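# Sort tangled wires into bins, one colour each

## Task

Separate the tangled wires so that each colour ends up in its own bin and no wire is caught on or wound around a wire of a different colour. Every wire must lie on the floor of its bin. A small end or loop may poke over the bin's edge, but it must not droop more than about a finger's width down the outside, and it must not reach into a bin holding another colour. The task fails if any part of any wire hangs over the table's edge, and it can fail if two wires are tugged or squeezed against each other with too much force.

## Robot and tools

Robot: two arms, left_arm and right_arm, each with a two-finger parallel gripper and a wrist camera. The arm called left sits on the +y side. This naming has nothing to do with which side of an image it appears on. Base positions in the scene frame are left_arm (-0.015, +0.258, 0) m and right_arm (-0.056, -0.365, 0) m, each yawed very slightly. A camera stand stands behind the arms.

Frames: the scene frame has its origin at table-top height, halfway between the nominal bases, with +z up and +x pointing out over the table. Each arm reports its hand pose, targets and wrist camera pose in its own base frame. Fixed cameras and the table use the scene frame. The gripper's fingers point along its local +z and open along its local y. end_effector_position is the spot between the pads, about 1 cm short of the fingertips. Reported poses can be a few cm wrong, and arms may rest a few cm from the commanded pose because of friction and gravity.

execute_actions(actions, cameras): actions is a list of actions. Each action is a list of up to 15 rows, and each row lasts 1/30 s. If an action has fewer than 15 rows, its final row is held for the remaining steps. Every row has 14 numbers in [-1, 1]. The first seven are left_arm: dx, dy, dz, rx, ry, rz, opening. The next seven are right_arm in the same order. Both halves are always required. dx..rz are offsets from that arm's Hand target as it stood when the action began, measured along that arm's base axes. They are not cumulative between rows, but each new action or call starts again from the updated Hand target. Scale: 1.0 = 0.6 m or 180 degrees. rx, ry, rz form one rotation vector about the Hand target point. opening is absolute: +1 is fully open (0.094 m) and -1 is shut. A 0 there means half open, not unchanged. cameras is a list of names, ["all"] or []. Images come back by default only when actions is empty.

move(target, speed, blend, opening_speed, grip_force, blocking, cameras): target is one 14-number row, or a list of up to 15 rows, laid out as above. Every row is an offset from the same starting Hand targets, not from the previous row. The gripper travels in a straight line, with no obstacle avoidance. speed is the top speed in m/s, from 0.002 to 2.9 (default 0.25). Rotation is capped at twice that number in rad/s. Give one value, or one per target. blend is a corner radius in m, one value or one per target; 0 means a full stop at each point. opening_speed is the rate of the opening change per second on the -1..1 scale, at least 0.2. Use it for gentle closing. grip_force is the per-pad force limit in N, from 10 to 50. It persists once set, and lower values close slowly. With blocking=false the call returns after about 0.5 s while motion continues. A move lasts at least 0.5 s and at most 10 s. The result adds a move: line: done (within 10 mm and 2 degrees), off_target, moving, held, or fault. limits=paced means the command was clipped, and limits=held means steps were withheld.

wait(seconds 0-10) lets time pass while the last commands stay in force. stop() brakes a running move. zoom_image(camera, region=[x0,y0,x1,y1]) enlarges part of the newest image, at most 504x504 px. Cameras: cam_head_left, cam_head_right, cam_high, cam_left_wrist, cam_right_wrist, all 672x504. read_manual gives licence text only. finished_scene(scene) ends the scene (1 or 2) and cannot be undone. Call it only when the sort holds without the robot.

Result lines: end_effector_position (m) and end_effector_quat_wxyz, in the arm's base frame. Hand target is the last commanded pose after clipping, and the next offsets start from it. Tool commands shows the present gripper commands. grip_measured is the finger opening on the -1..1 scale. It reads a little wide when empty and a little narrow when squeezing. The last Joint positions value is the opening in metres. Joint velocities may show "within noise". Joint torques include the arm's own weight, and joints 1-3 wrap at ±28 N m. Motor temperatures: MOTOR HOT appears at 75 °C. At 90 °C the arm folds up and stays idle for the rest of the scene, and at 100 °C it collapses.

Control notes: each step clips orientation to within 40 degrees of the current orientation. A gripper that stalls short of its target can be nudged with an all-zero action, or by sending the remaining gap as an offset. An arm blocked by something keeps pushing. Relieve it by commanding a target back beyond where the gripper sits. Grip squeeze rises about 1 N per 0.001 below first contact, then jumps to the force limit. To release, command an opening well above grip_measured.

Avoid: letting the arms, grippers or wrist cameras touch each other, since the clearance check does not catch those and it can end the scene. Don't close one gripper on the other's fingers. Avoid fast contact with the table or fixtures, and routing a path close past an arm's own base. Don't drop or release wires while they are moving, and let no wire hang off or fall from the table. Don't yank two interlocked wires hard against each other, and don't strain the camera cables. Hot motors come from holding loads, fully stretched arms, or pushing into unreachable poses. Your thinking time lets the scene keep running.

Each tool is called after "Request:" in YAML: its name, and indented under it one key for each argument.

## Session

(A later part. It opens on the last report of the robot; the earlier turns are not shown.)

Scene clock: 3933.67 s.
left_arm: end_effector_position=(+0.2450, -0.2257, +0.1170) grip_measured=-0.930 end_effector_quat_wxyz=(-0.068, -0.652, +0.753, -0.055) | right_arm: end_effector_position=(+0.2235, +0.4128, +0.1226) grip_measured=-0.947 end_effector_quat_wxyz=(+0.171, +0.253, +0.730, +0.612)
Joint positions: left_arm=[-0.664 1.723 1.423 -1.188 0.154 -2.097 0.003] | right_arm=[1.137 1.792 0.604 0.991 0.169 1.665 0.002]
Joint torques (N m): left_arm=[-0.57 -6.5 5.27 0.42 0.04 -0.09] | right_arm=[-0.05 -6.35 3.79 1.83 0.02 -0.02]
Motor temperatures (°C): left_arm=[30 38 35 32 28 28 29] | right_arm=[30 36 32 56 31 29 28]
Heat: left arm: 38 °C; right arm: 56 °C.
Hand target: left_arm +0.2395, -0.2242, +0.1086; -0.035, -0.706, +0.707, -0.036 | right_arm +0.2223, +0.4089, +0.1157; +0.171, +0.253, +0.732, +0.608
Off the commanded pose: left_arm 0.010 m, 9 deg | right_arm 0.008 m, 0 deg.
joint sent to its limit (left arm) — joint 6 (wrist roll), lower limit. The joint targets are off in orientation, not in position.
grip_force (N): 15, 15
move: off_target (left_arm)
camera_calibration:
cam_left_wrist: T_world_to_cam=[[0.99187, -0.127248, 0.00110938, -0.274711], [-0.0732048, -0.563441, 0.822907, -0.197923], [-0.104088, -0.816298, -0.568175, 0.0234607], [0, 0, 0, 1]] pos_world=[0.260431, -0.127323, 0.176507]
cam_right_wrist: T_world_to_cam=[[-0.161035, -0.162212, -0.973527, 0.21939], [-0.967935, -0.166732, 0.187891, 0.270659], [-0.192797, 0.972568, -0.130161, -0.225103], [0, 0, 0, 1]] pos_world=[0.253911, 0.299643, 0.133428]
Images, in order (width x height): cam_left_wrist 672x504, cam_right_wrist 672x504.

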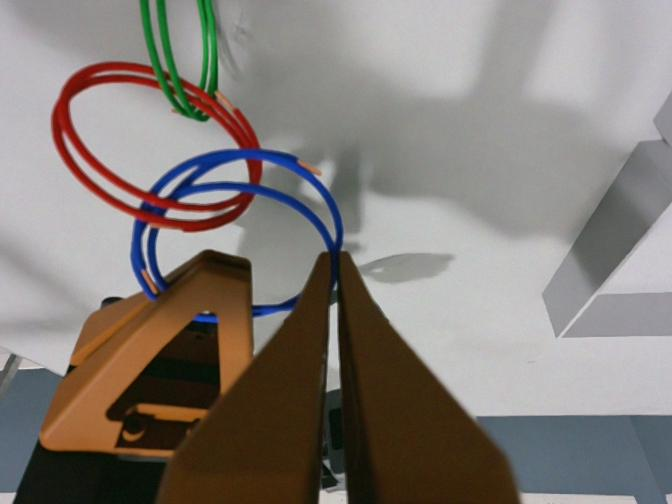

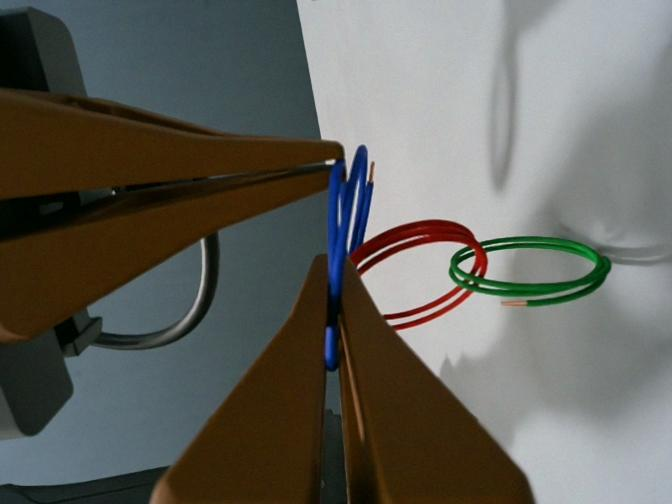

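Request:
move:
  target:
    - [0, 0, 0, 0, 0, 0, -0.97, 0, 0, 0, 0, 0, 0, -0.6]
    - [0, 0, 0, 0, 0, 0, -0.97, -0.0772, -0.105, 0.0277, 0, 0, 0, -0.6]
  speed: 0.06
  opening_speed: 0.4
  cameras: ["cam_left_wrist", "cam_right_wrist"]

Scene clock: 3950.43 s.
left_arm: end_effector_position=(+0.2455, -0.2261, +0.1170) grip_measured=-0.936 end_effector_quat_wxyz=(-0.068, -0.652, +0.753, -0.056) | right_arm: end_effector_position=(+0.1778, +0.3507, +0.1347) grip_measured=-0.603 end_effector_quat_wxyz=(+0.168, +0.251, +0.729, +0.614)
Joint positions: left_arm=[-0.664 1.723 1.423 -1.186 0.154 -2.097 0.003] | right_arm=[1.202 1.473 0.327 0.949 0.227 1.679 0.019]
Joint torques (N m): left_arm=[-0.59 -6.52 5.24 0.4 0.04 -0.09] | right_arm=[0.39 -6.13 4.36 1.52 0.16 -0.01]
Motor temperatures (°C): left_arm=[30 39 35 32 28 28 29] | right_arm=[30 36 32 56 31 29 28]
Heat: left arm: 39 °C; right arm: 56 °C.
Hand target: left_arm +0.2395, -0.2242, +0.1086; -0.035, -0.706, +0.707, -0.036 | right_arm +0.1759, +0.3461, +0.1325; +0.171, +0.253, +0.732, +0.609
Off the commanded pose: left_arm 0.011 m, 9 deg | right_arm 0.006 m, 1 deg.
joint sent to its limit (left arm) — joint 6 (wrist roll), lower limit. The joint targets are off in orientation, not in position.
grip_force (N): 15, 15
move: off_target (left_arm)
camera_calibration:
cam_left_wrist: T_world_to_cam=[[0.99186, -0.127296, 0.0030798, -0.2754], [-0.0747263, -0.562324, 0.823534, -0.197568], [-0.103101, -0.81706, -0.567259, 0.0226781], [0, 0, 0, 1]] pos_world=[0.260733, -0.127625, 0.176416]
cam_right_wrist: T_world_to_cam=[[-0.16122, -0.159285, -0.97398, 0.21271], [-0.966712, -0.173194, 0.188341, 0.215829], [-0.198687, 0.971922, -0.12606, -0.171291], [0, 0, 0, 1]] pos_world=[0.208904, 0.237743, 0.144932]
Images, in order (width x height): cam_left_wrist 672x504, cam_right_wrist 672x504.

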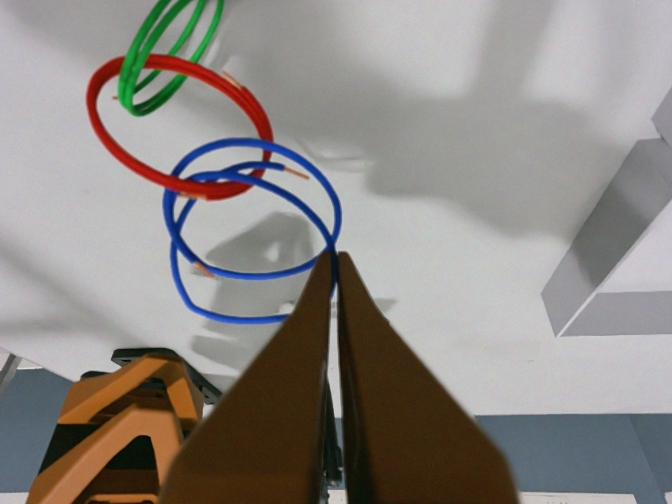

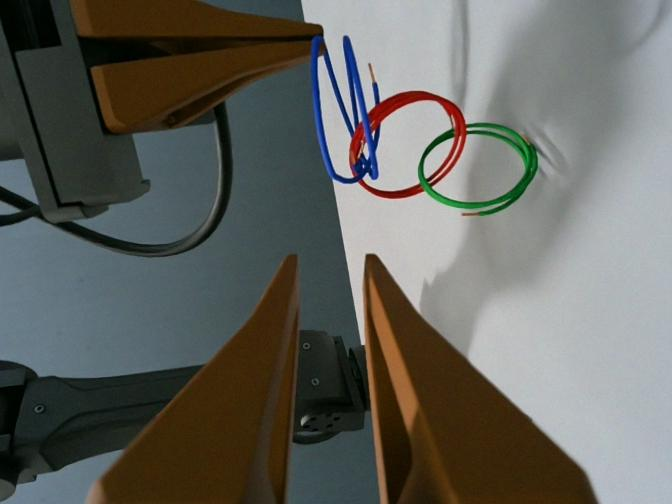

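Request:
zoom_image:
  camera: "cam_right_wrist"
  region: [290, 10, 560, 240]

Request:
zoom_image:
  camera: "cam_left_wrist"
  region: [70, 0, 370, 340]

Scaled by 1.867 from the camera's 672x504 image, which has a finer 960x720 frame.

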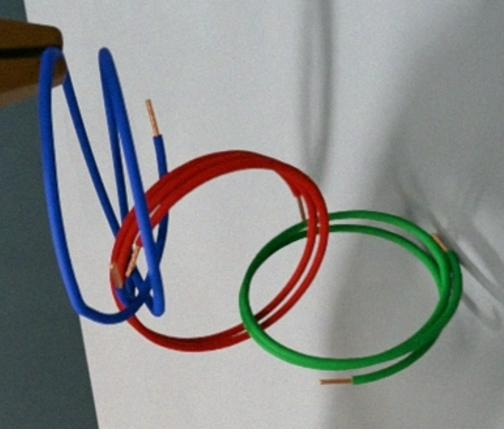

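Scaled by 1.482 from the camera's 672x504 image, which has a finer 960x720 frame.

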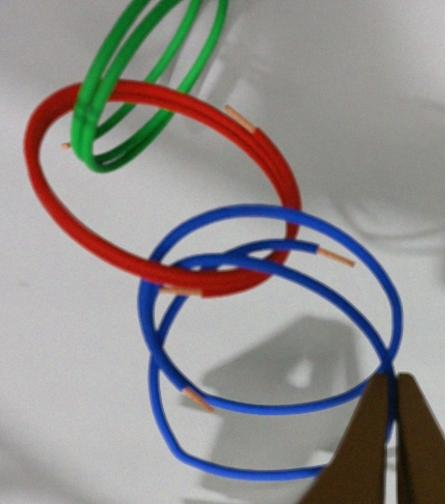

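Request:
zoom_image:
  camera: "cam_left_wrist"
  region: [150, 120, 290, 220]

Request:
zoom_image:
  camera: "cam_right_wrist"
  region: [300, 20, 440, 210]

Scaled by 3.600 from the camera's 672x504 image, which has a finer 960x720 frame.

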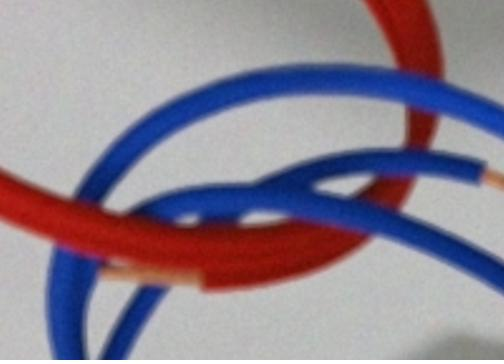

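Scaled by 2.653 from the camera's 672x504 image, which has a finer 960x720 frame.

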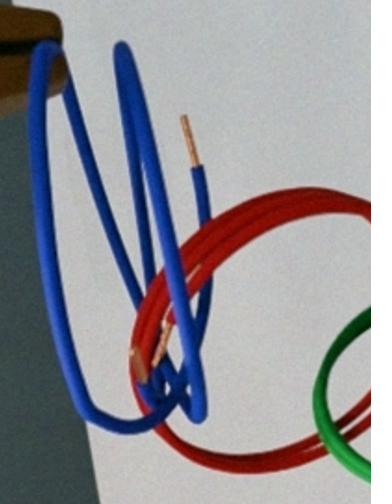

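Request:
zoom_image:
  camera: "cam_left_wrist"
  region: [150, 180, 290, 330]

Request:
zoom_image:
  camera: "cam_right_wrist"
  region: [320, 110, 400, 200]

Scaled by 3.360 from the camera's 672x504 image, which has a finer 960x720 frame.

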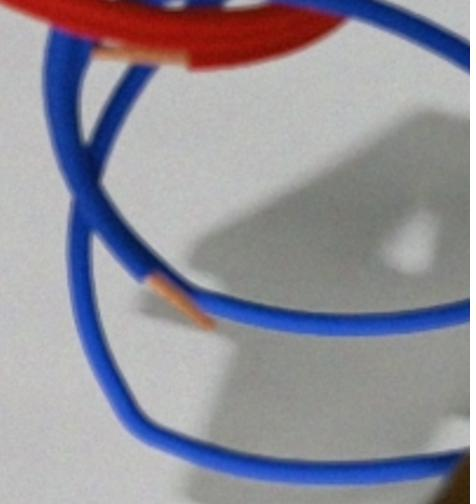

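Scaled by 5.600 from the camera's 672x504 image, which has a finer 960x720 frame.

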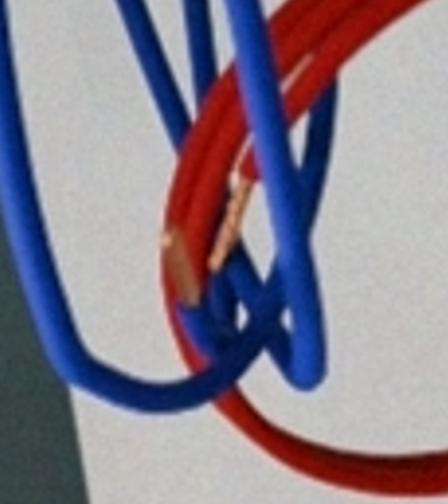

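Request:
move:
  target: [0, 0, 0, 0, 0, 0, -0.97, 0.0, 0.0, 0.0, -0.2766, -0.4055, 0.0944, -0.6]
  speed: 0.25
  cameras: ["cam_left_wrist", "cam_right_wrist"]

Scene clock: 4056.13 s.
left_arm: end_effector_position=(+0.2455, -0.2261, +0.1170) grip_measured=-0.936 end_effector_quat_wxyz=(-0.068, -0.652, +0.753, -0.056) | right_arm: end_effector_position=(+0.1776, +0.3490, +0.1348) grip_measured=-0.603 end_effector_quat_wxyz=(+0.555, -0.332, +0.695, +0.315)
Joint positions: left_arm=[-0.664 1.723 1.423 -1.186 0.154 -2.097 0.003] | right_arm=[1.208 1.473 0.32 0.961 0.241 0.117 0.019]
Joint torques (N m): left_arm=[-0.58 -6.53 5.24 0.4 0.05 -0.09] | right_arm=[0.29 -4.29 3.97 1.81 0.12 -0.12]
Heat: left arm: 38 °C; right arm: 53 °C.
Hand target: left_arm +0.2395, -0.2242, +0.1086; -0.035, -0.706, +0.707, -0.036 | right_arm +0.1760, +0.3460, +0.1324; +0.559, -0.335, +0.692, +0.312
Off the commanded pose: left_arm 0.011 m, 9 deg | right_arm 0.004 m, 1 deg.
joint sent to its limit (left arm) — joint 6 (wrist roll), lower limit. The joint targets are off in orientation, not in position.
grip_force (N): 15, 15
move: off_target (left_arm)
camera_calibration:
cam_left_wrist: T_world_to_cam=[[0.99186, -0.127296, 0.0030798, -0.2754], [-0.0747263, -0.562324, 0.823534, -0.197568], [-0.103101, -0.81706, -0.567259, 0.0226781], [0, 0, 0, 1]] pos_world=[0.260733, -0.127625, 0.176416]
cam_right_wrist: T_world_to_cam=[[0.79533, -0.604627, -0.0433295, 0.0726619], [-0.522109, -0.646959, -0.555739, 0.401942], [0.307982, 0.464618, -0.830227, 0.0122987], [0, 0, 0, 1]] pos_world=[0.14828, 0.298259, 0.236734]
Images, in order (width x height): cam_left_wrist 672x504, cam_right_wrist 672x504.

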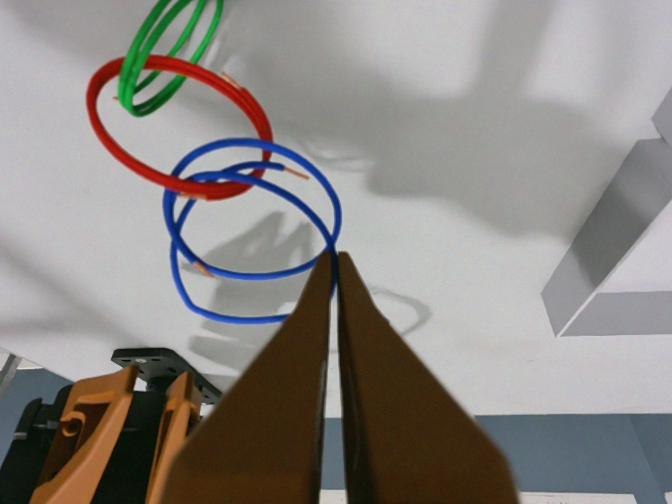

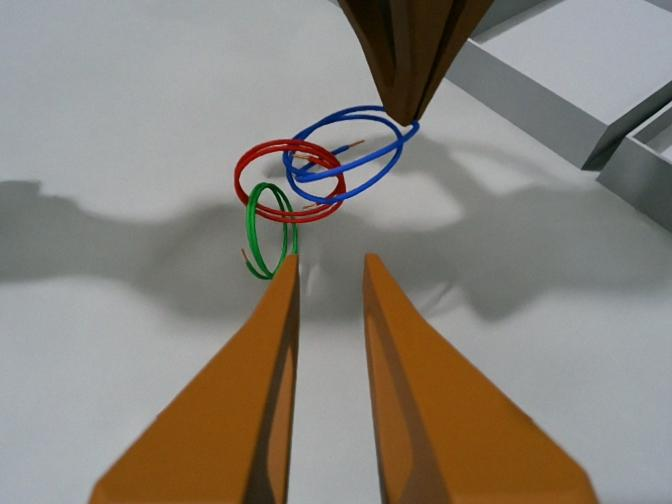

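Request:
zoom_image:
  camera: "cam_right_wrist"
  region: [210, 80, 430, 290]

Scaled by 2.291 from the camera's 672x504 image, which has a finer 960x720 frame.

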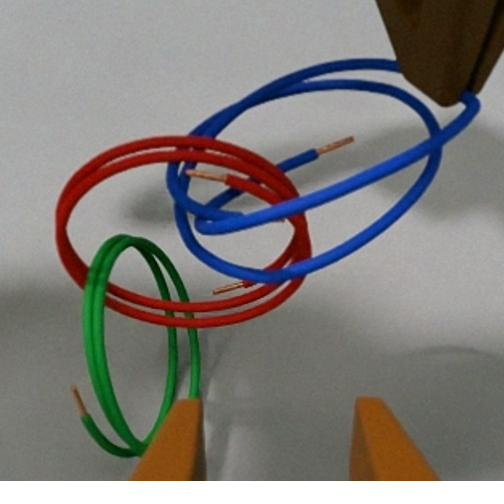

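Request:
move:
  target: [0, 0, 0, 0, 0, 0, -0.97, -0.0085, 0.1198, -0.0597, 0, 0, 0, -0.7]
  speed: 0.1
  cameras: ["cam_left_wrist", "cam_right_wrist"]

Request:
zoom_image:
  camera: "cam_right_wrist"
  region: [200, 80, 440, 320]

Request:
zoom_image:
  camera: "cam_left_wrist"
  region: [60, 0, 360, 340]

Scene clock: 4142.90 s.
left_arm: end_effector_position=(+0.2455, -0.2261, +0.1170) grip_measured=-0.936 end_effector_quat_wxyz=(-0.068, -0.652, +0.753, -0.056) | right_arm: end_effector_position=(+0.1686, +0.4102, +0.0865) grip_measured=-0.697 end_effector_quat_wxyz=(+0.548, -0.349, +0.698, +0.301)
Joint positions: left_arm=[-0.664 1.723 1.423 -1.186 0.154 -2.097 0.003] | right_arm=[1.315 1.873 0.501 1.138 0.342 0.118 0.014]
Joint torques (N m): left_arm=[-0.61 -6.54 5.26 0.4 0.04 -0.09] | right_arm=[0.35 -6.06 6.61 1.82 0.18 0.07]
Motor temperatures (°C): left_arm=[30 38 34 32 28 28 29] | right_arm=[30 34 32 60 31 29 28]
Heat: left arm: 38 °C; right arm: 60 °C.
Hand target: left_arm +0.2395, -0.2242, +0.1086; -0.035, -0.706, +0.707, -0.036 | right_arm +0.1709, +0.4179, +0.0967; +0.559, -0.335, +0.692, +0.312
Off the commanded pose: left_arm 0.011 m, 9 deg | right_arm 0.013 m, 2 deg.
joint sent to its limit (left arm) — joint 6 (wrist roll), lower limit. The joint targets are off in orientation, not in position.
grip_force (N): 15, 15
move: off_target (left_arm, right_arm)
camera_calibration:
cam_left_wrist: T_world_to_cam=[[0.99186, -0.127296, 0.0030798, -0.2754], [-0.0747263, -0.562324, 0.823534, -0.197568], [-0.103101, -0.81706, -0.567259, 0.0226781], [0, 0, 0, 1]] pos_world=[0.260733, -0.127625, 0.176416]
cam_right_wrist: T_world_to_cam=[[0.800816, -0.598819, -0.0104998, 0.108605], [-0.512659, -0.676318, -0.528936, 0.418129], [0.309636, 0.428963, -0.848597, -0.0374996], [0, 0, 0, 1]] pos_world=[0.138996, 0.363909, 0.190482]
Images, in order (width x height): cam_left_wrist 672x504, cam_right_wrist 672x504.

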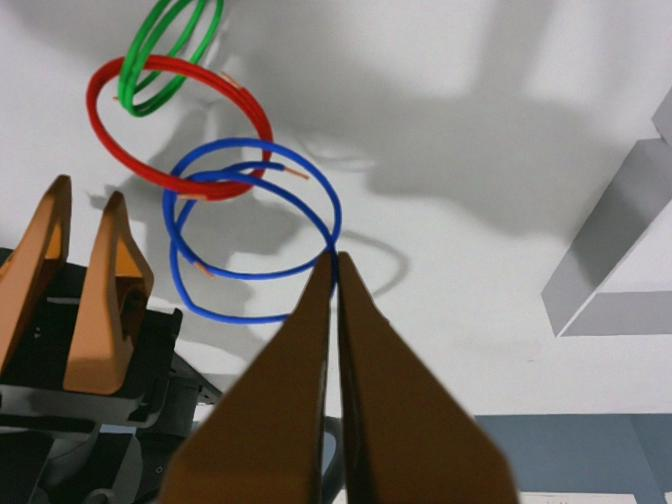

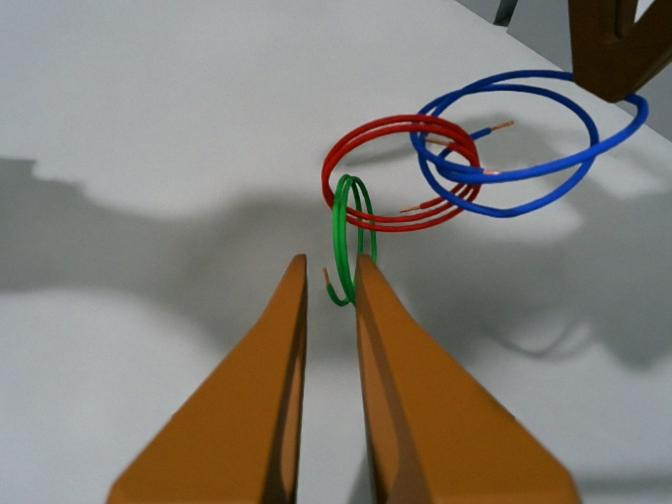

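Scaled by 2.100 from the camera's 672x504 image, which has a finer 960x720 frame.

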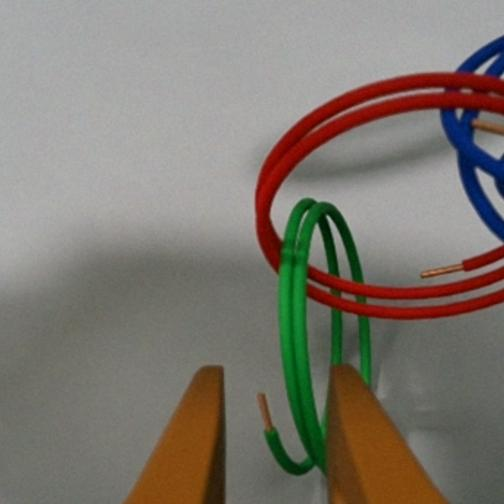

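Scaled by 1.482 from the camera's 672x504 image, which has a finer 960x720 frame.

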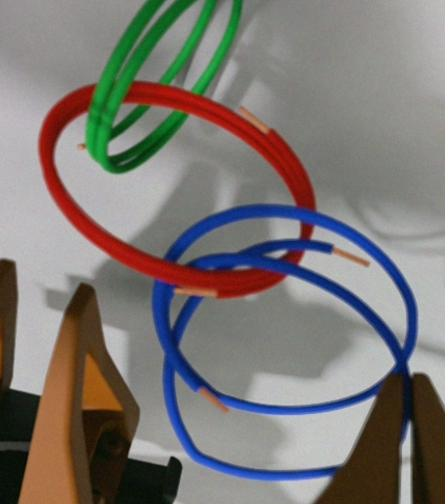

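Request:
move:
  target: [0, 0, 0, 0, 0, 0, -0.97, 0.0242, 0.0370, 0.0085, 0, 0, 0, -0.7]
  speed: 0.08
  cameras: ["cam_left_wrist", "cam_right_wrist"]

Request:
zoom_image:
  camera: "cam_right_wrist"
  region: [230, 80, 470, 320]

Scene clock: 4165.23 s.
left_arm: end_effector_position=(+0.2455, -0.2261, +0.1170) grip_measured=-0.936 end_effector_quat_wxyz=(-0.068, -0.652, +0.753, -0.056) | right_arm: end_effector_position=(+0.1821, +0.4347, +0.0997) grip_measured=-0.697 end_effector_quat_wxyz=(+0.558, -0.338, +0.692, +0.310)
Joint positions: left_arm=[-0.664 1.723 1.423 -1.186 0.154 -2.097 0.003] | right_arm=[1.296 1.913 0.611 1.104 0.329 0.118 0.014]
Joint torques (N m): left_arm=[-0.59 -6.56 5.24 0.4 0.04 -0.1] | right_arm=[-0.28 -6.8 6.99 1.59 0 0.02]
Motor temperatures (°C): left_arm=[30 38 34 32 28 28 29] | right_arm=[30 33 32 60 31 29 28]
Heat: left arm: 38 °C; right arm: 60 °C.
Hand target: left_arm +0.2395, -0.2242, +0.1086; -0.035, -0.706, +0.707, -0.036 | right_arm +0.1853, +0.4401, +0.1016; +0.559, -0.335, +0.692, +0.312
Off the commanded pose: left_arm 0.011 m, 9 deg | right_arm 0.007 m, 0 deg.
joint sent to its limit (left arm) — joint 6 (wrist roll), lower limit. The joint targets are off in orientation, not in position.
grip_force (N): 15, 15
move: off_target (left_arm)
camera_calibration:
cam_left_wrist: T_world_to_cam=[[0.99186, -0.127296, 0.0030798, -0.2754], [-0.0747263, -0.562324, 0.823534, -0.197568], [-0.103101, -0.81706, -0.567259, 0.0226781], [0, 0, 0, 1]] pos_world=[0.260733, -0.127625, 0.176416]
cam_right_wrist: T_world_to_cam=[[0.796889, -0.603541, -0.0265659, 0.116964], [-0.513474, -0.653489, -0.556144, 0.441558], [0.318295, 0.456826, -0.830661, -0.056482], [0, 0, 0, 1]] pos_world=[0.151499, 0.384948, 0.20176]
Images, in order (width x height): cam_left_wrist 672x504, cam_right_wrist 672x504.

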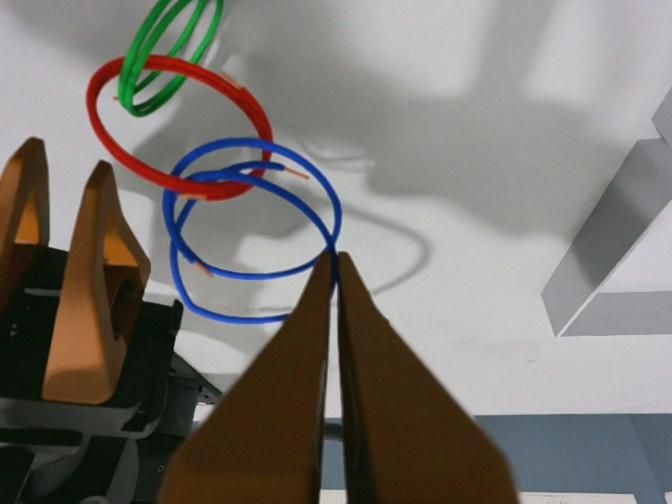

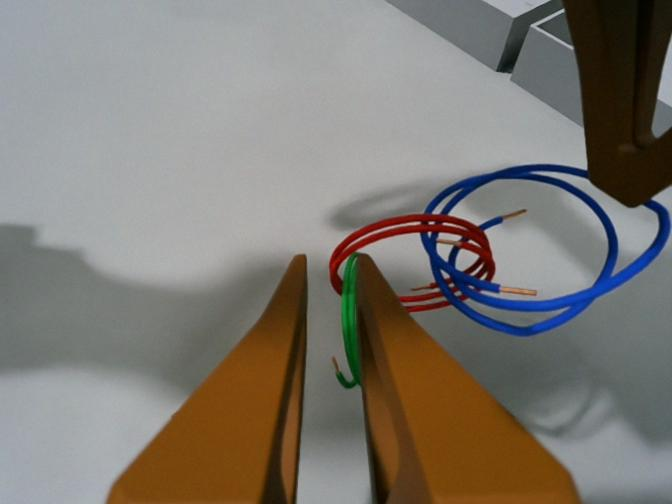

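Scaled by 2.100 from the camera's 672x504 image, which has a finer 960x720 frame.

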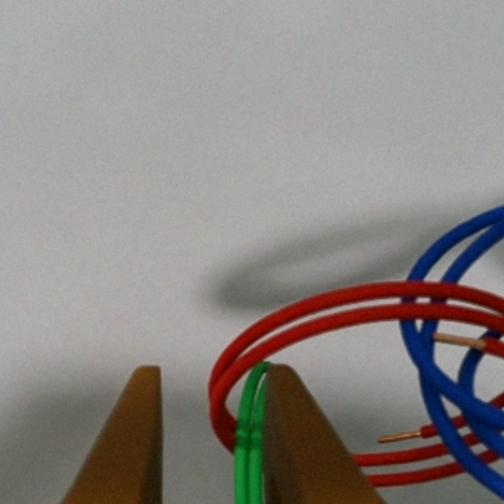

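Request:
move:
  target:
    - [0, 0, 0.0667, 0, 0, 0, -0.97, -0.0375, -0.0537, 0.03, 0, 0, 0, -0.7]
    - [0, 0, 0.0667, 0, 0, 0, -0.97, -0.0375, -0.0537, 0.06, 0.2283, 0.1514, -0.0132, -0.75]
  speed: 0.12
  cameras: ["cam_left_wrist", "cam_right_wrist"]

Request:
zoom_image:
  camera: "cam_right_wrist"
  region: [230, 60, 490, 300]

Scene clock: 4323.77 s.
left_arm: end_effector_position=(+0.2418, -0.2233, +0.1455) grip_measured=-0.936 end_effector_quat_wxyz=(-0.069, -0.653, +0.753, -0.047) | right_arm: end_effector_position=(+0.1638, +0.4077, +0.1123) grip_measured=-0.747 end_effector_quat_wxyz=(+0.444, -0.044, +0.721, +0.531)
Joint positions: left_arm=[-0.664 1.723 1.537 -1.319 0.155 -2.097 0.003] | right_arm=[1.354 1.959 0.464 1.447 0.418 0.833 0.012]
Joint torques (N m): left_arm=[-0.49 -6.89 8.43 0.13 0.06 -0.1] | right_arm=[0.59 -6.48 3.66 2.7 0.13 0.01]
Motor temperatures (°C): left_arm=[30 38 34 32 28 28 29] | right_arm=[30 34 33 55 31 29 28]
Heat: left arm: 38 °C; right arm: 55 °C.
Hand target: left_arm +0.2395, -0.2242, +0.1486; -0.035, -0.706, +0.707, -0.036 | right_arm +0.1629, +0.4079, +0.1378; +0.471, -0.024, +0.656, +0.590
Off the commanded pose: left_arm 0.004 m, 9 deg | right_arm 0.025 m, 11 deg.
joint sent to its limit (left arm) — joint 6 (wrist roll), lower limit. The joint targets are off in orientation, not in position.
joint sent to its limit (right arm) — joint 4 (wrist pitch), upper limit. The joint targets are off in orientation, not in position.
grip_force (N): 15, 15
move: off_target (left_arm, right_arm); target 2's new opening was sent with right_arm's hand 0.025 m and 11 deg from that target
camera_calibration:
cam_left_wrist: T_world_to_cam=[[0.991782, -0.127252, -0.0132168, -0.269151], [-0.0624243, -0.57151, 0.818217, -0.223883], [-0.111673, -0.810668, -0.574757, 0.0452559], [0, 0, 0, 1]] pos_world=[0.258017, -0.125514, 0.205639]
cam_right_wrist: T_world_to_cam=[[0.526962, -0.467176, -0.70997, 0.1809], [-0.849855, -0.282229, -0.445076, 0.312748], [0.00755473, 0.83791, -0.545756, -0.164284], [0, 0, 0, 1]] pos_world=[0.171704, 0.310433, 0.177971]
Images, in order (width x height): cam_left_wrist 672x504, cam_right_wrist 672x504.

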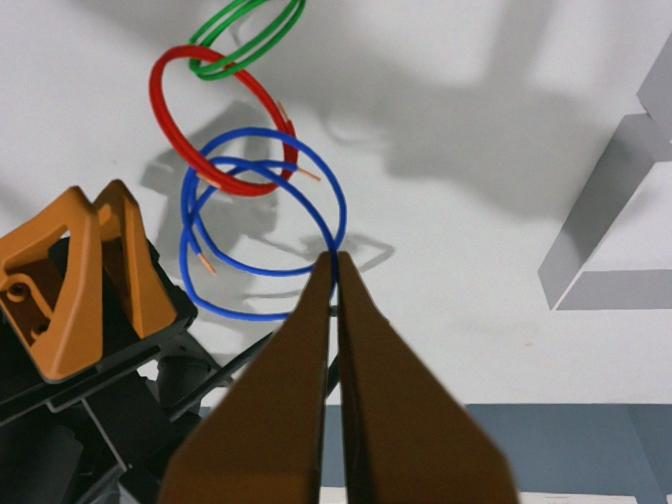

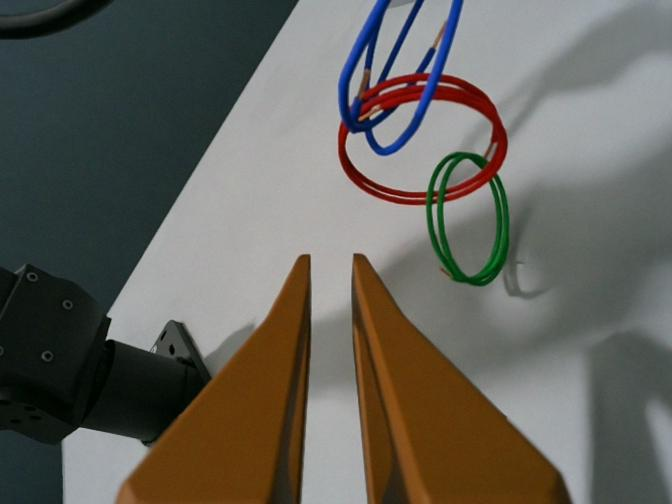

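Scaled by 1.938 from the camera's 672x504 image, which has a finer 960x720 frame.

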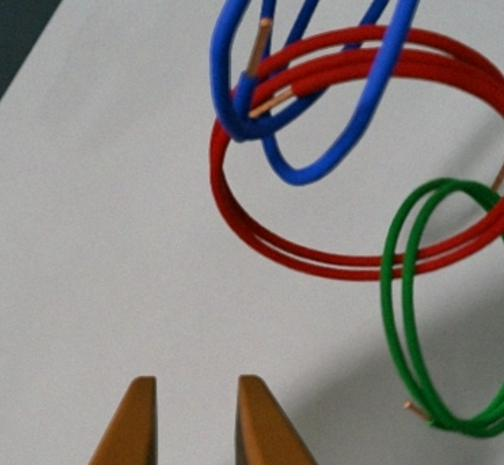

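Request:
move:
  target: [0, 0, 0, 0, 0, 0, -0.97, 0.0342, 0.0318, -0.0397, -0.1373, -0.0892, -0.0064, -0.75]
  speed: 0.1
  cameras: ["cam_left_wrist", "cam_right_wrist"]

Request:
zoom_image:
  camera: "cam_right_wrist"
  region: [240, 80, 480, 320]

Scene clock: 4348.70 s.
left_arm: end_effector_position=(+0.2418, -0.2233, +0.1455) grip_measured=-0.936 end_effector_quat_wxyz=(-0.069, -0.653, +0.753, -0.047) | right_arm: end_effector_position=(+0.1802, +0.4221, +0.1123) grip_measured=-0.747 end_effector_quat_wxyz=(+0.542, -0.196, +0.698, +0.425)
Joint positions: left_arm=[-0.664 1.723 1.537 -1.319 0.155 -2.097 0.003] | right_arm=[1.307 1.98 0.539 1.386 0.368 0.412 0.012]
Joint torques (N m): left_arm=[-0.51 -6.87 8.4 0.12 0.06 -0.09] | right_arm=[-0.49 -6.53 6.08 1.58 -0.02 -0.17]
Motor temperatures (°C): left_arm=[30 38 35 32 28 28 29] | right_arm=[30 34 33 63 31 29 28]
Heat: left arm: 38 °C; right arm: 63 °C.
Hand target: left_arm +0.2395, -0.2242, +0.1486; -0.035, -0.706, +0.707, -0.036 | right_arm +0.1834, +0.4269, +0.1138; +0.547, -0.199, +0.695, +0.422
Off the commanded pose: left_arm 0.004 m, 9 deg | right_arm 0.006 m, 1 deg.
joint sent to its limit (left arm) — joint 6 (wrist roll), lower limit. The joint targets are off in orientation, not in position.
grip_force (N): 15, 15
move: off_target (left_arm)
camera_calibration:
cam_left_wrist: T_world_to_cam=[[0.991782, -0.127252, -0.0132168, -0.269151], [-0.0624243, -0.57151, 0.818217, -0.223883], [-0.111673, -0.810668, -0.574757, 0.0452559], [0, 0, 0, 1]] pos_world=[0.258017, -0.125514, 0.205639]
cam_right_wrist: T_world_to_cam=[[0.720788, -0.592113, -0.36037, 0.157555], [-0.662921, -0.436987, -0.60793, 0.380739], [0.202486, 0.677086, -0.707499, -0.125517], [0, 0, 0, 1]] pos_world=[0.164252, 0.344654, 0.199438]
Images, in order (width x height): cam_left_wrist 672x504, cam_right_wrist 672x504.

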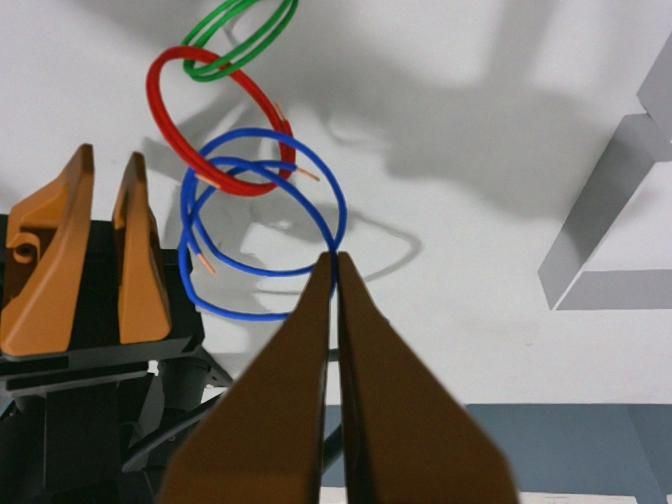

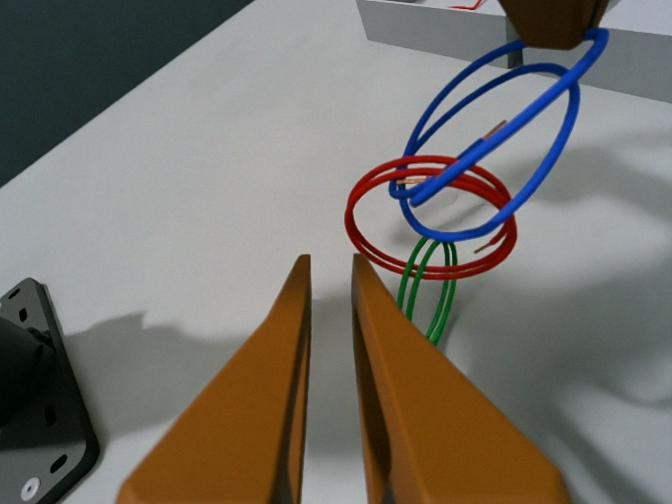

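Scaled by 2.100 from the camera's 672x504 image, which has a finer 960x720 frame.

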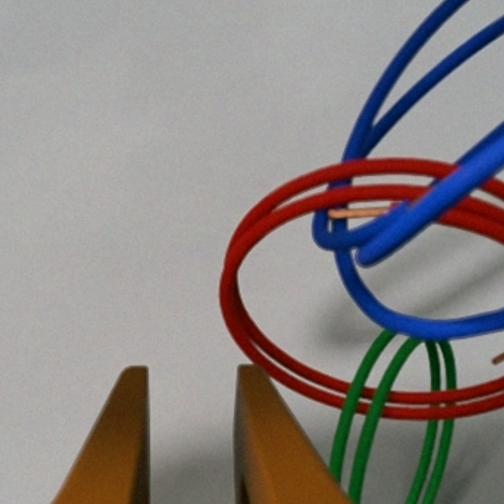

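Request:
move:
  target: [0, 0, 0, 0, 0, 0, -0.97, 0.0265, 0.0237, -0.0048, 0, 0, 0, -0.75]
  speed: 0.06
  cameras: ["cam_left_wrist", "cam_right_wrist"]

Request:
zoom_image:
  camera: "cam_right_wrist"
  region: [240, 140, 480, 380]

Request:
zoom_image:
  camera: "cam_left_wrist"
  region: [100, 20, 360, 340]

Scene clock: 4374.10 s.
left_arm: end_effector_position=(+0.2418, -0.2233, +0.1455) grip_measured=-0.936 end_effector_quat_wxyz=(-0.069, -0.653, +0.753, -0.047) | right_arm: end_effector_position=(+0.1962, +0.4363, +0.1106) grip_measured=-0.747 end_effector_quat_wxyz=(+0.543, -0.194, +0.697, +0.426)
Joint positions: left_arm=[-0.664 1.723 1.537 -1.319 0.155 -2.097 0.003] | right_arm=[1.269 2.029 0.615 1.363 0.332 0.41 0.012]
Joint torques (N m): left_arm=[-0.5 -6.89 8.43 0.13 0.05 -0.09] | right_arm=[-0.35 -7.19 6.22 1.59 0.02 -0.16]
Motor temperatures (°C): left_arm=[30 39 35 32 28 28 29] | right_arm=[30 34 33 60 31 29 28]
Heat: left arm: 39 °C; right arm: 60 °C.
Hand target: left_arm +0.2395, -0.2242, +0.1486; -0.035, -0.706, +0.707, -0.036 | right_arm +0.1992, +0.4412, +0.1110; +0.547, -0.199, +0.695, +0.422
Off the commanded pose: left_arm 0.004 m, 9 deg | right_arm 0.006 m, 1 deg.
joint sent to its limit (left arm) — joint 6 (wrist roll), lower limit. The joint targets are off in orientation, not in position.
grip_force (N): 15, 15
move: off_target (left_arm)
camera_calibration:
cam_left_wrist: T_world_to_cam=[[0.991782, -0.127252, -0.0132168, -0.269151], [-0.0624243, -0.57151, 0.818217, -0.223883], [-0.111673, -0.810668, -0.574757, 0.0452559], [0, 0, 0, 1]] pos_world=[0.258017, -0.125514, 0.205639]
cam_right_wrist: T_world_to_cam=[[0.720412, -0.591742, -0.361728, 0.153845], [-0.662718, -0.43357, -0.610592, 0.395278], [0.204479, 0.679602, -0.704507, -0.14147], [0, 0, 0, 1]] pos_world=[0.180054, 0.35856, 0.197337]
Images, in order (width x height): cam_left_wrist 672x504, cam_right_wrist 672x504.

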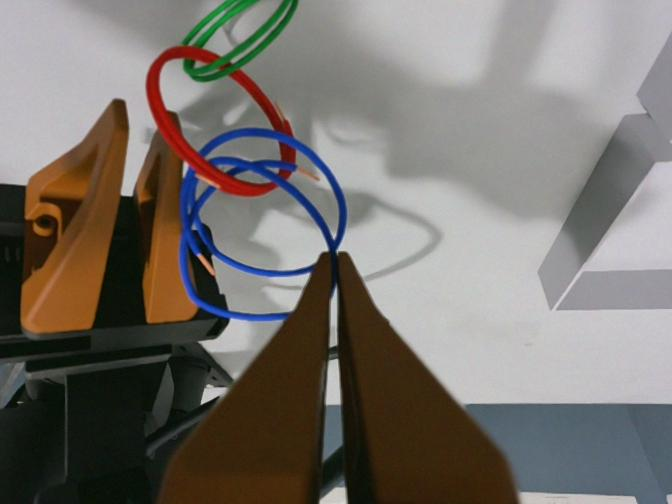

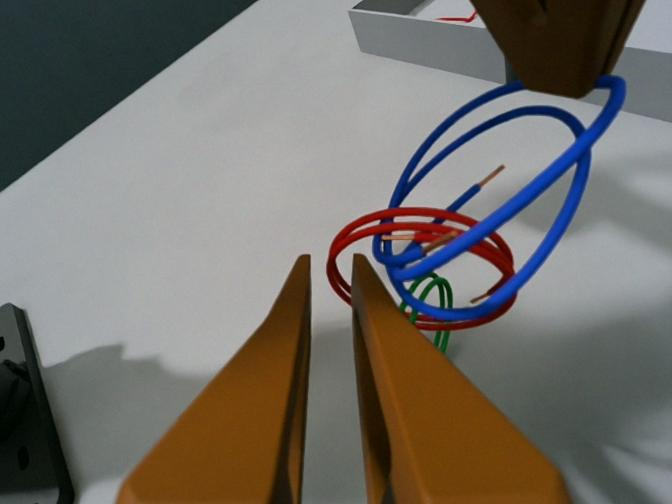

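Scaled by 2.100 from the camera's 672x504 image, which has a finer 960x720 frame.

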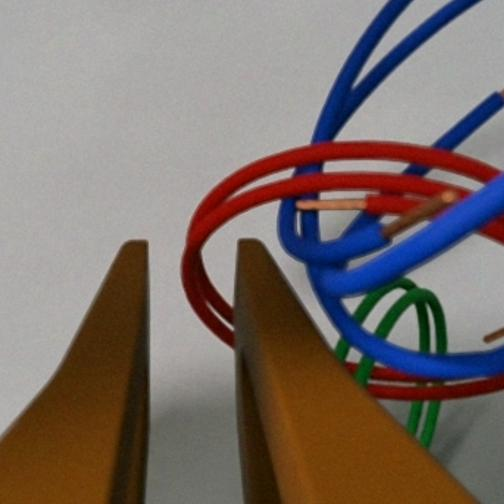

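Scaled by 1.575 from the camera's 672x504 image, which has a finer 960x720 frame.

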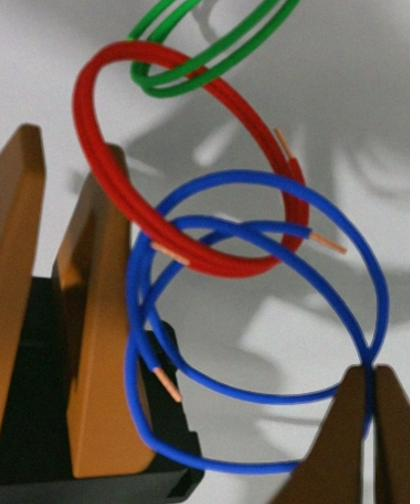

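Request:
move:
  target: [0, 0, 0, 0, 0, 0, -0.97, 0, 0, 0, 0, 0, 0, -0.97]
  speed: 0.05
  opening_speed: 0.3
  cameras: ["cam_left_wrist", "cam_right_wrist"]

Request:
zoom_image:
  camera: "cam_right_wrist"
  region: [240, 140, 480, 380]

Request:
zoom_image:
  camera: "cam_left_wrist"
  region: [100, 20, 360, 340]

Scene clock: 4393.47 s.
left_arm: end_effector_position=(+0.2418, -0.2233, +0.1455) grip_measured=-0.936 end_effector_quat_wxyz=(-0.069, -0.653, +0.753, -0.047) | right_arm: end_effector_position=(+0.1961, +0.4364, +0.1105) grip_measured=-0.967 end_effector_quat_wxyz=(+0.543, -0.195, +0.697, +0.426)
Joint positions: left_arm=[-0.664 1.723 1.537 -1.319 0.155 -2.097 0.003] | right_arm=[1.269 2.029 0.615 1.363 0.331 0.41 0.002]
Joint torques (N m): left_arm=[-0.49 -6.84 8.4 0.13 0.06 -0.09] | right_arm=[-0.43 -7.02 6.31 1.57 -0.02 -0.15]
Motor temperatures (°C): left_arm=[30 39 35 32 28 28 29] | right_arm=[30 34 33 59 31 29 28]
Heat: left arm: 39 °C; right arm: 59 °C.
Hand target: left_arm +0.2395, -0.2242, +0.1486; -0.035, -0.706, +0.707, -0.036 | right_arm +0.1993, +0.4412, +0.1109; +0.547, -0.199, +0.695, +0.422
Off the commanded pose: left_arm 0.004 m, 9 deg | right_arm 0.006 m, 1 deg.
joint sent to its limit (left arm) — joint 6 (wrist roll), lower limit. The joint targets are off in orientation, not in position.
grip_force (N): 15, 15
move: off_target (left_arm)
camera_calibration:
cam_left_wrist: T_world_to_cam=[[0.991782, -0.127252, -0.0132168, -0.269151], [-0.0624243, -0.57151, 0.818217, -0.223883], [-0.111673, -0.810668, -0.574757, 0.0452559], [0, 0, 0, 1]] pos_world=[0.258017, -0.125514, 0.205639]
cam_right_wrist: T_world_to_cam=[[0.720558, -0.591615, -0.361647, 0.153816], [-0.662681, -0.434052, -0.610289, 0.395428], [0.204082, 0.679405, -0.704812, -0.141335], [0, 0, 0, 1]] pos_world=[0.180054, 0.358659, 0.197337]
Images, in order (width x height): cam_left_wrist 672x504, cam_right_wrist 672x504.

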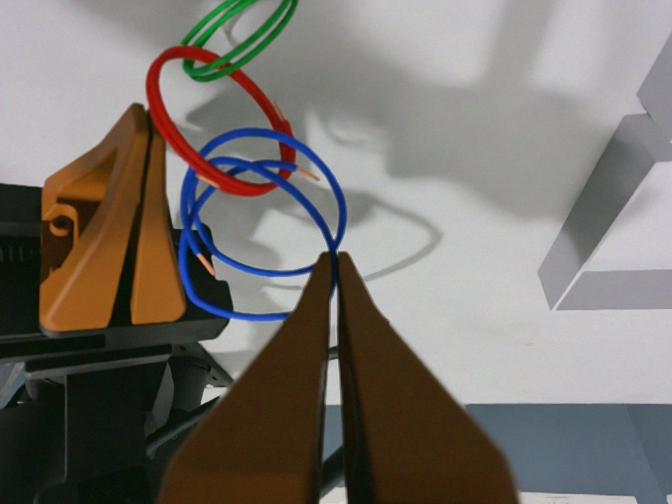

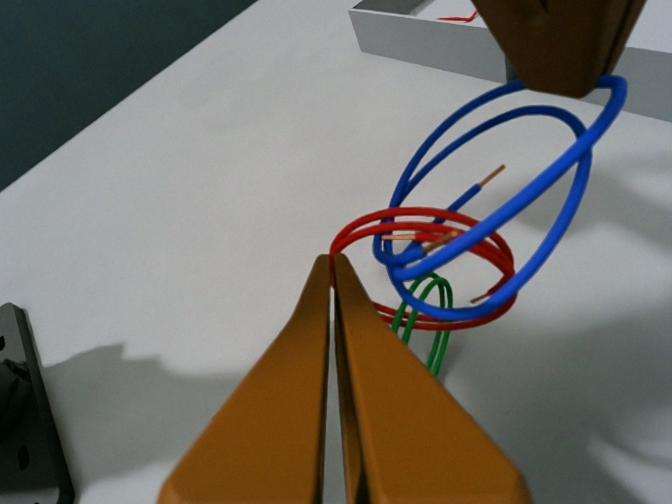

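Scaled by 2.100 from the camera's 672x504 image, which has a finer 960x720 frame.

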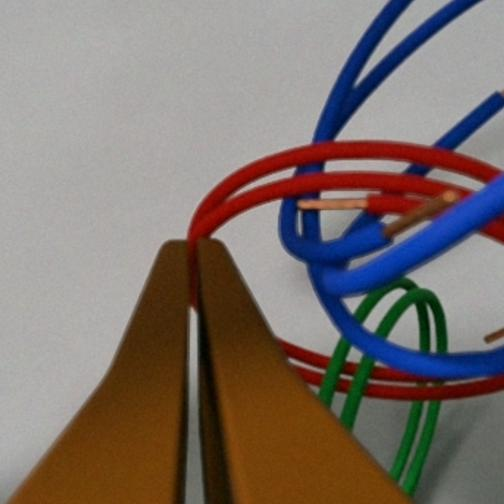

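Scaled by 1.575 from the camera's 672x504 image, which has a finer 960x720 frame.

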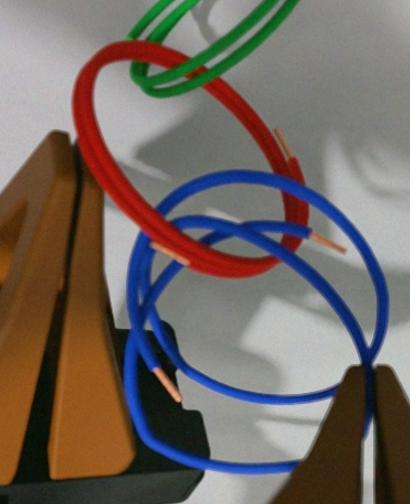

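Request:
move:
  target: [0, 0, 0, 0, 0, 0, -0.97, 0, 0, 0, 0, 0, 0, -1.0]
  speed: 0.05
  opening_speed: 0.3
  cameras: ["cam_right_wrist"]

Request:
zoom_image:
  camera: "cam_right_wrist"
  region: [270, 200, 400, 330]

Scene clock: 4406.33 s.
left_arm: end_effector_position=(+0.2418, -0.2233, +0.1455) grip_measured=-0.936 end_effector_quat_wxyz=(-0.069, -0.653, +0.753, -0.047) | right_arm: end_effector_position=(+0.1961, +0.4364, +0.1105) grip_measured=-0.996 end_effector_quat_wxyz=(+0.543, -0.195, +0.697, +0.426)
Joint positions: left_arm=[-0.664 1.723 1.537 -1.319 0.155 -2.097 0.003] | right_arm=[1.269 2.029 0.615 1.363 0.331 0.41 0]
Joint torques (N m): left_arm=[-0.53 -6.86 8.43 0.13 0.06 -0.1] | right_arm=[-0.4 -7.06 6.19 1.55 -0.02 -0.14]
Motor temperatures (°C): left_arm=[30 39 36 32 28 28 29] | right_arm=[30 35 33 59 31 29 28]
Heat: left arm: 39 °C; right arm: 59 °C.
Hand target: left_arm +0.2395, -0.2242, +0.1486; -0.035, -0.706, +0.707, -0.036 | right_arm +0.1993, +0.4412, +0.1109; +0.547, -0.199, +0.695, +0.422
Off the commanded pose: left_arm 0.004 m, 9 deg | right_arm 0.006 m, 1 deg.
joint sent to its limit (left arm) — joint 6 (wrist roll), lower limit. The joint targets are off in orientation, not in position.
grip_force (N): 15, 15
move: off_target (left_arm)
camera_calibration:
cam_right_wrist: T_world_to_cam=[[0.720558, -0.591615, -0.361647, 0.153816], [-0.662681, -0.434052, -0.610289, 0.395428], [0.204082, 0.679405, -0.704812, -0.141335], [0, 0, 0, 1]] pos_world=[0.180054, 0.358659, 0.197337]
Images, in order (width x height): cam_right_wrist 672x504.

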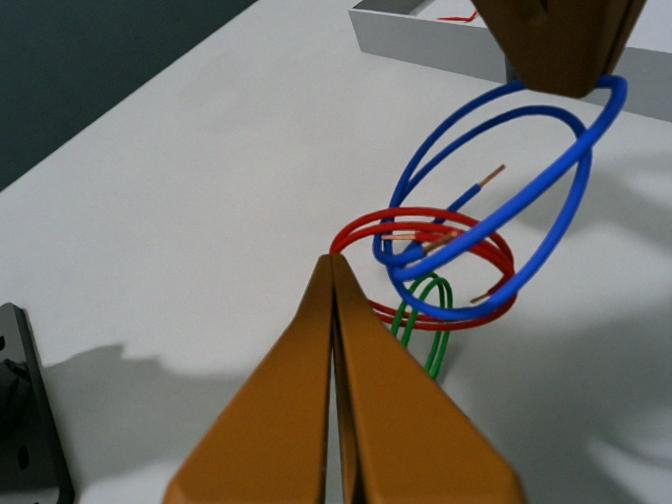

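Scaled by 3.877 from the camera's 672x504 image, which has a finer 960x720 frame.

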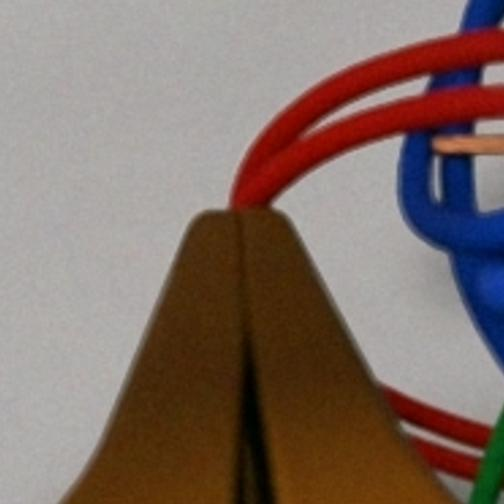

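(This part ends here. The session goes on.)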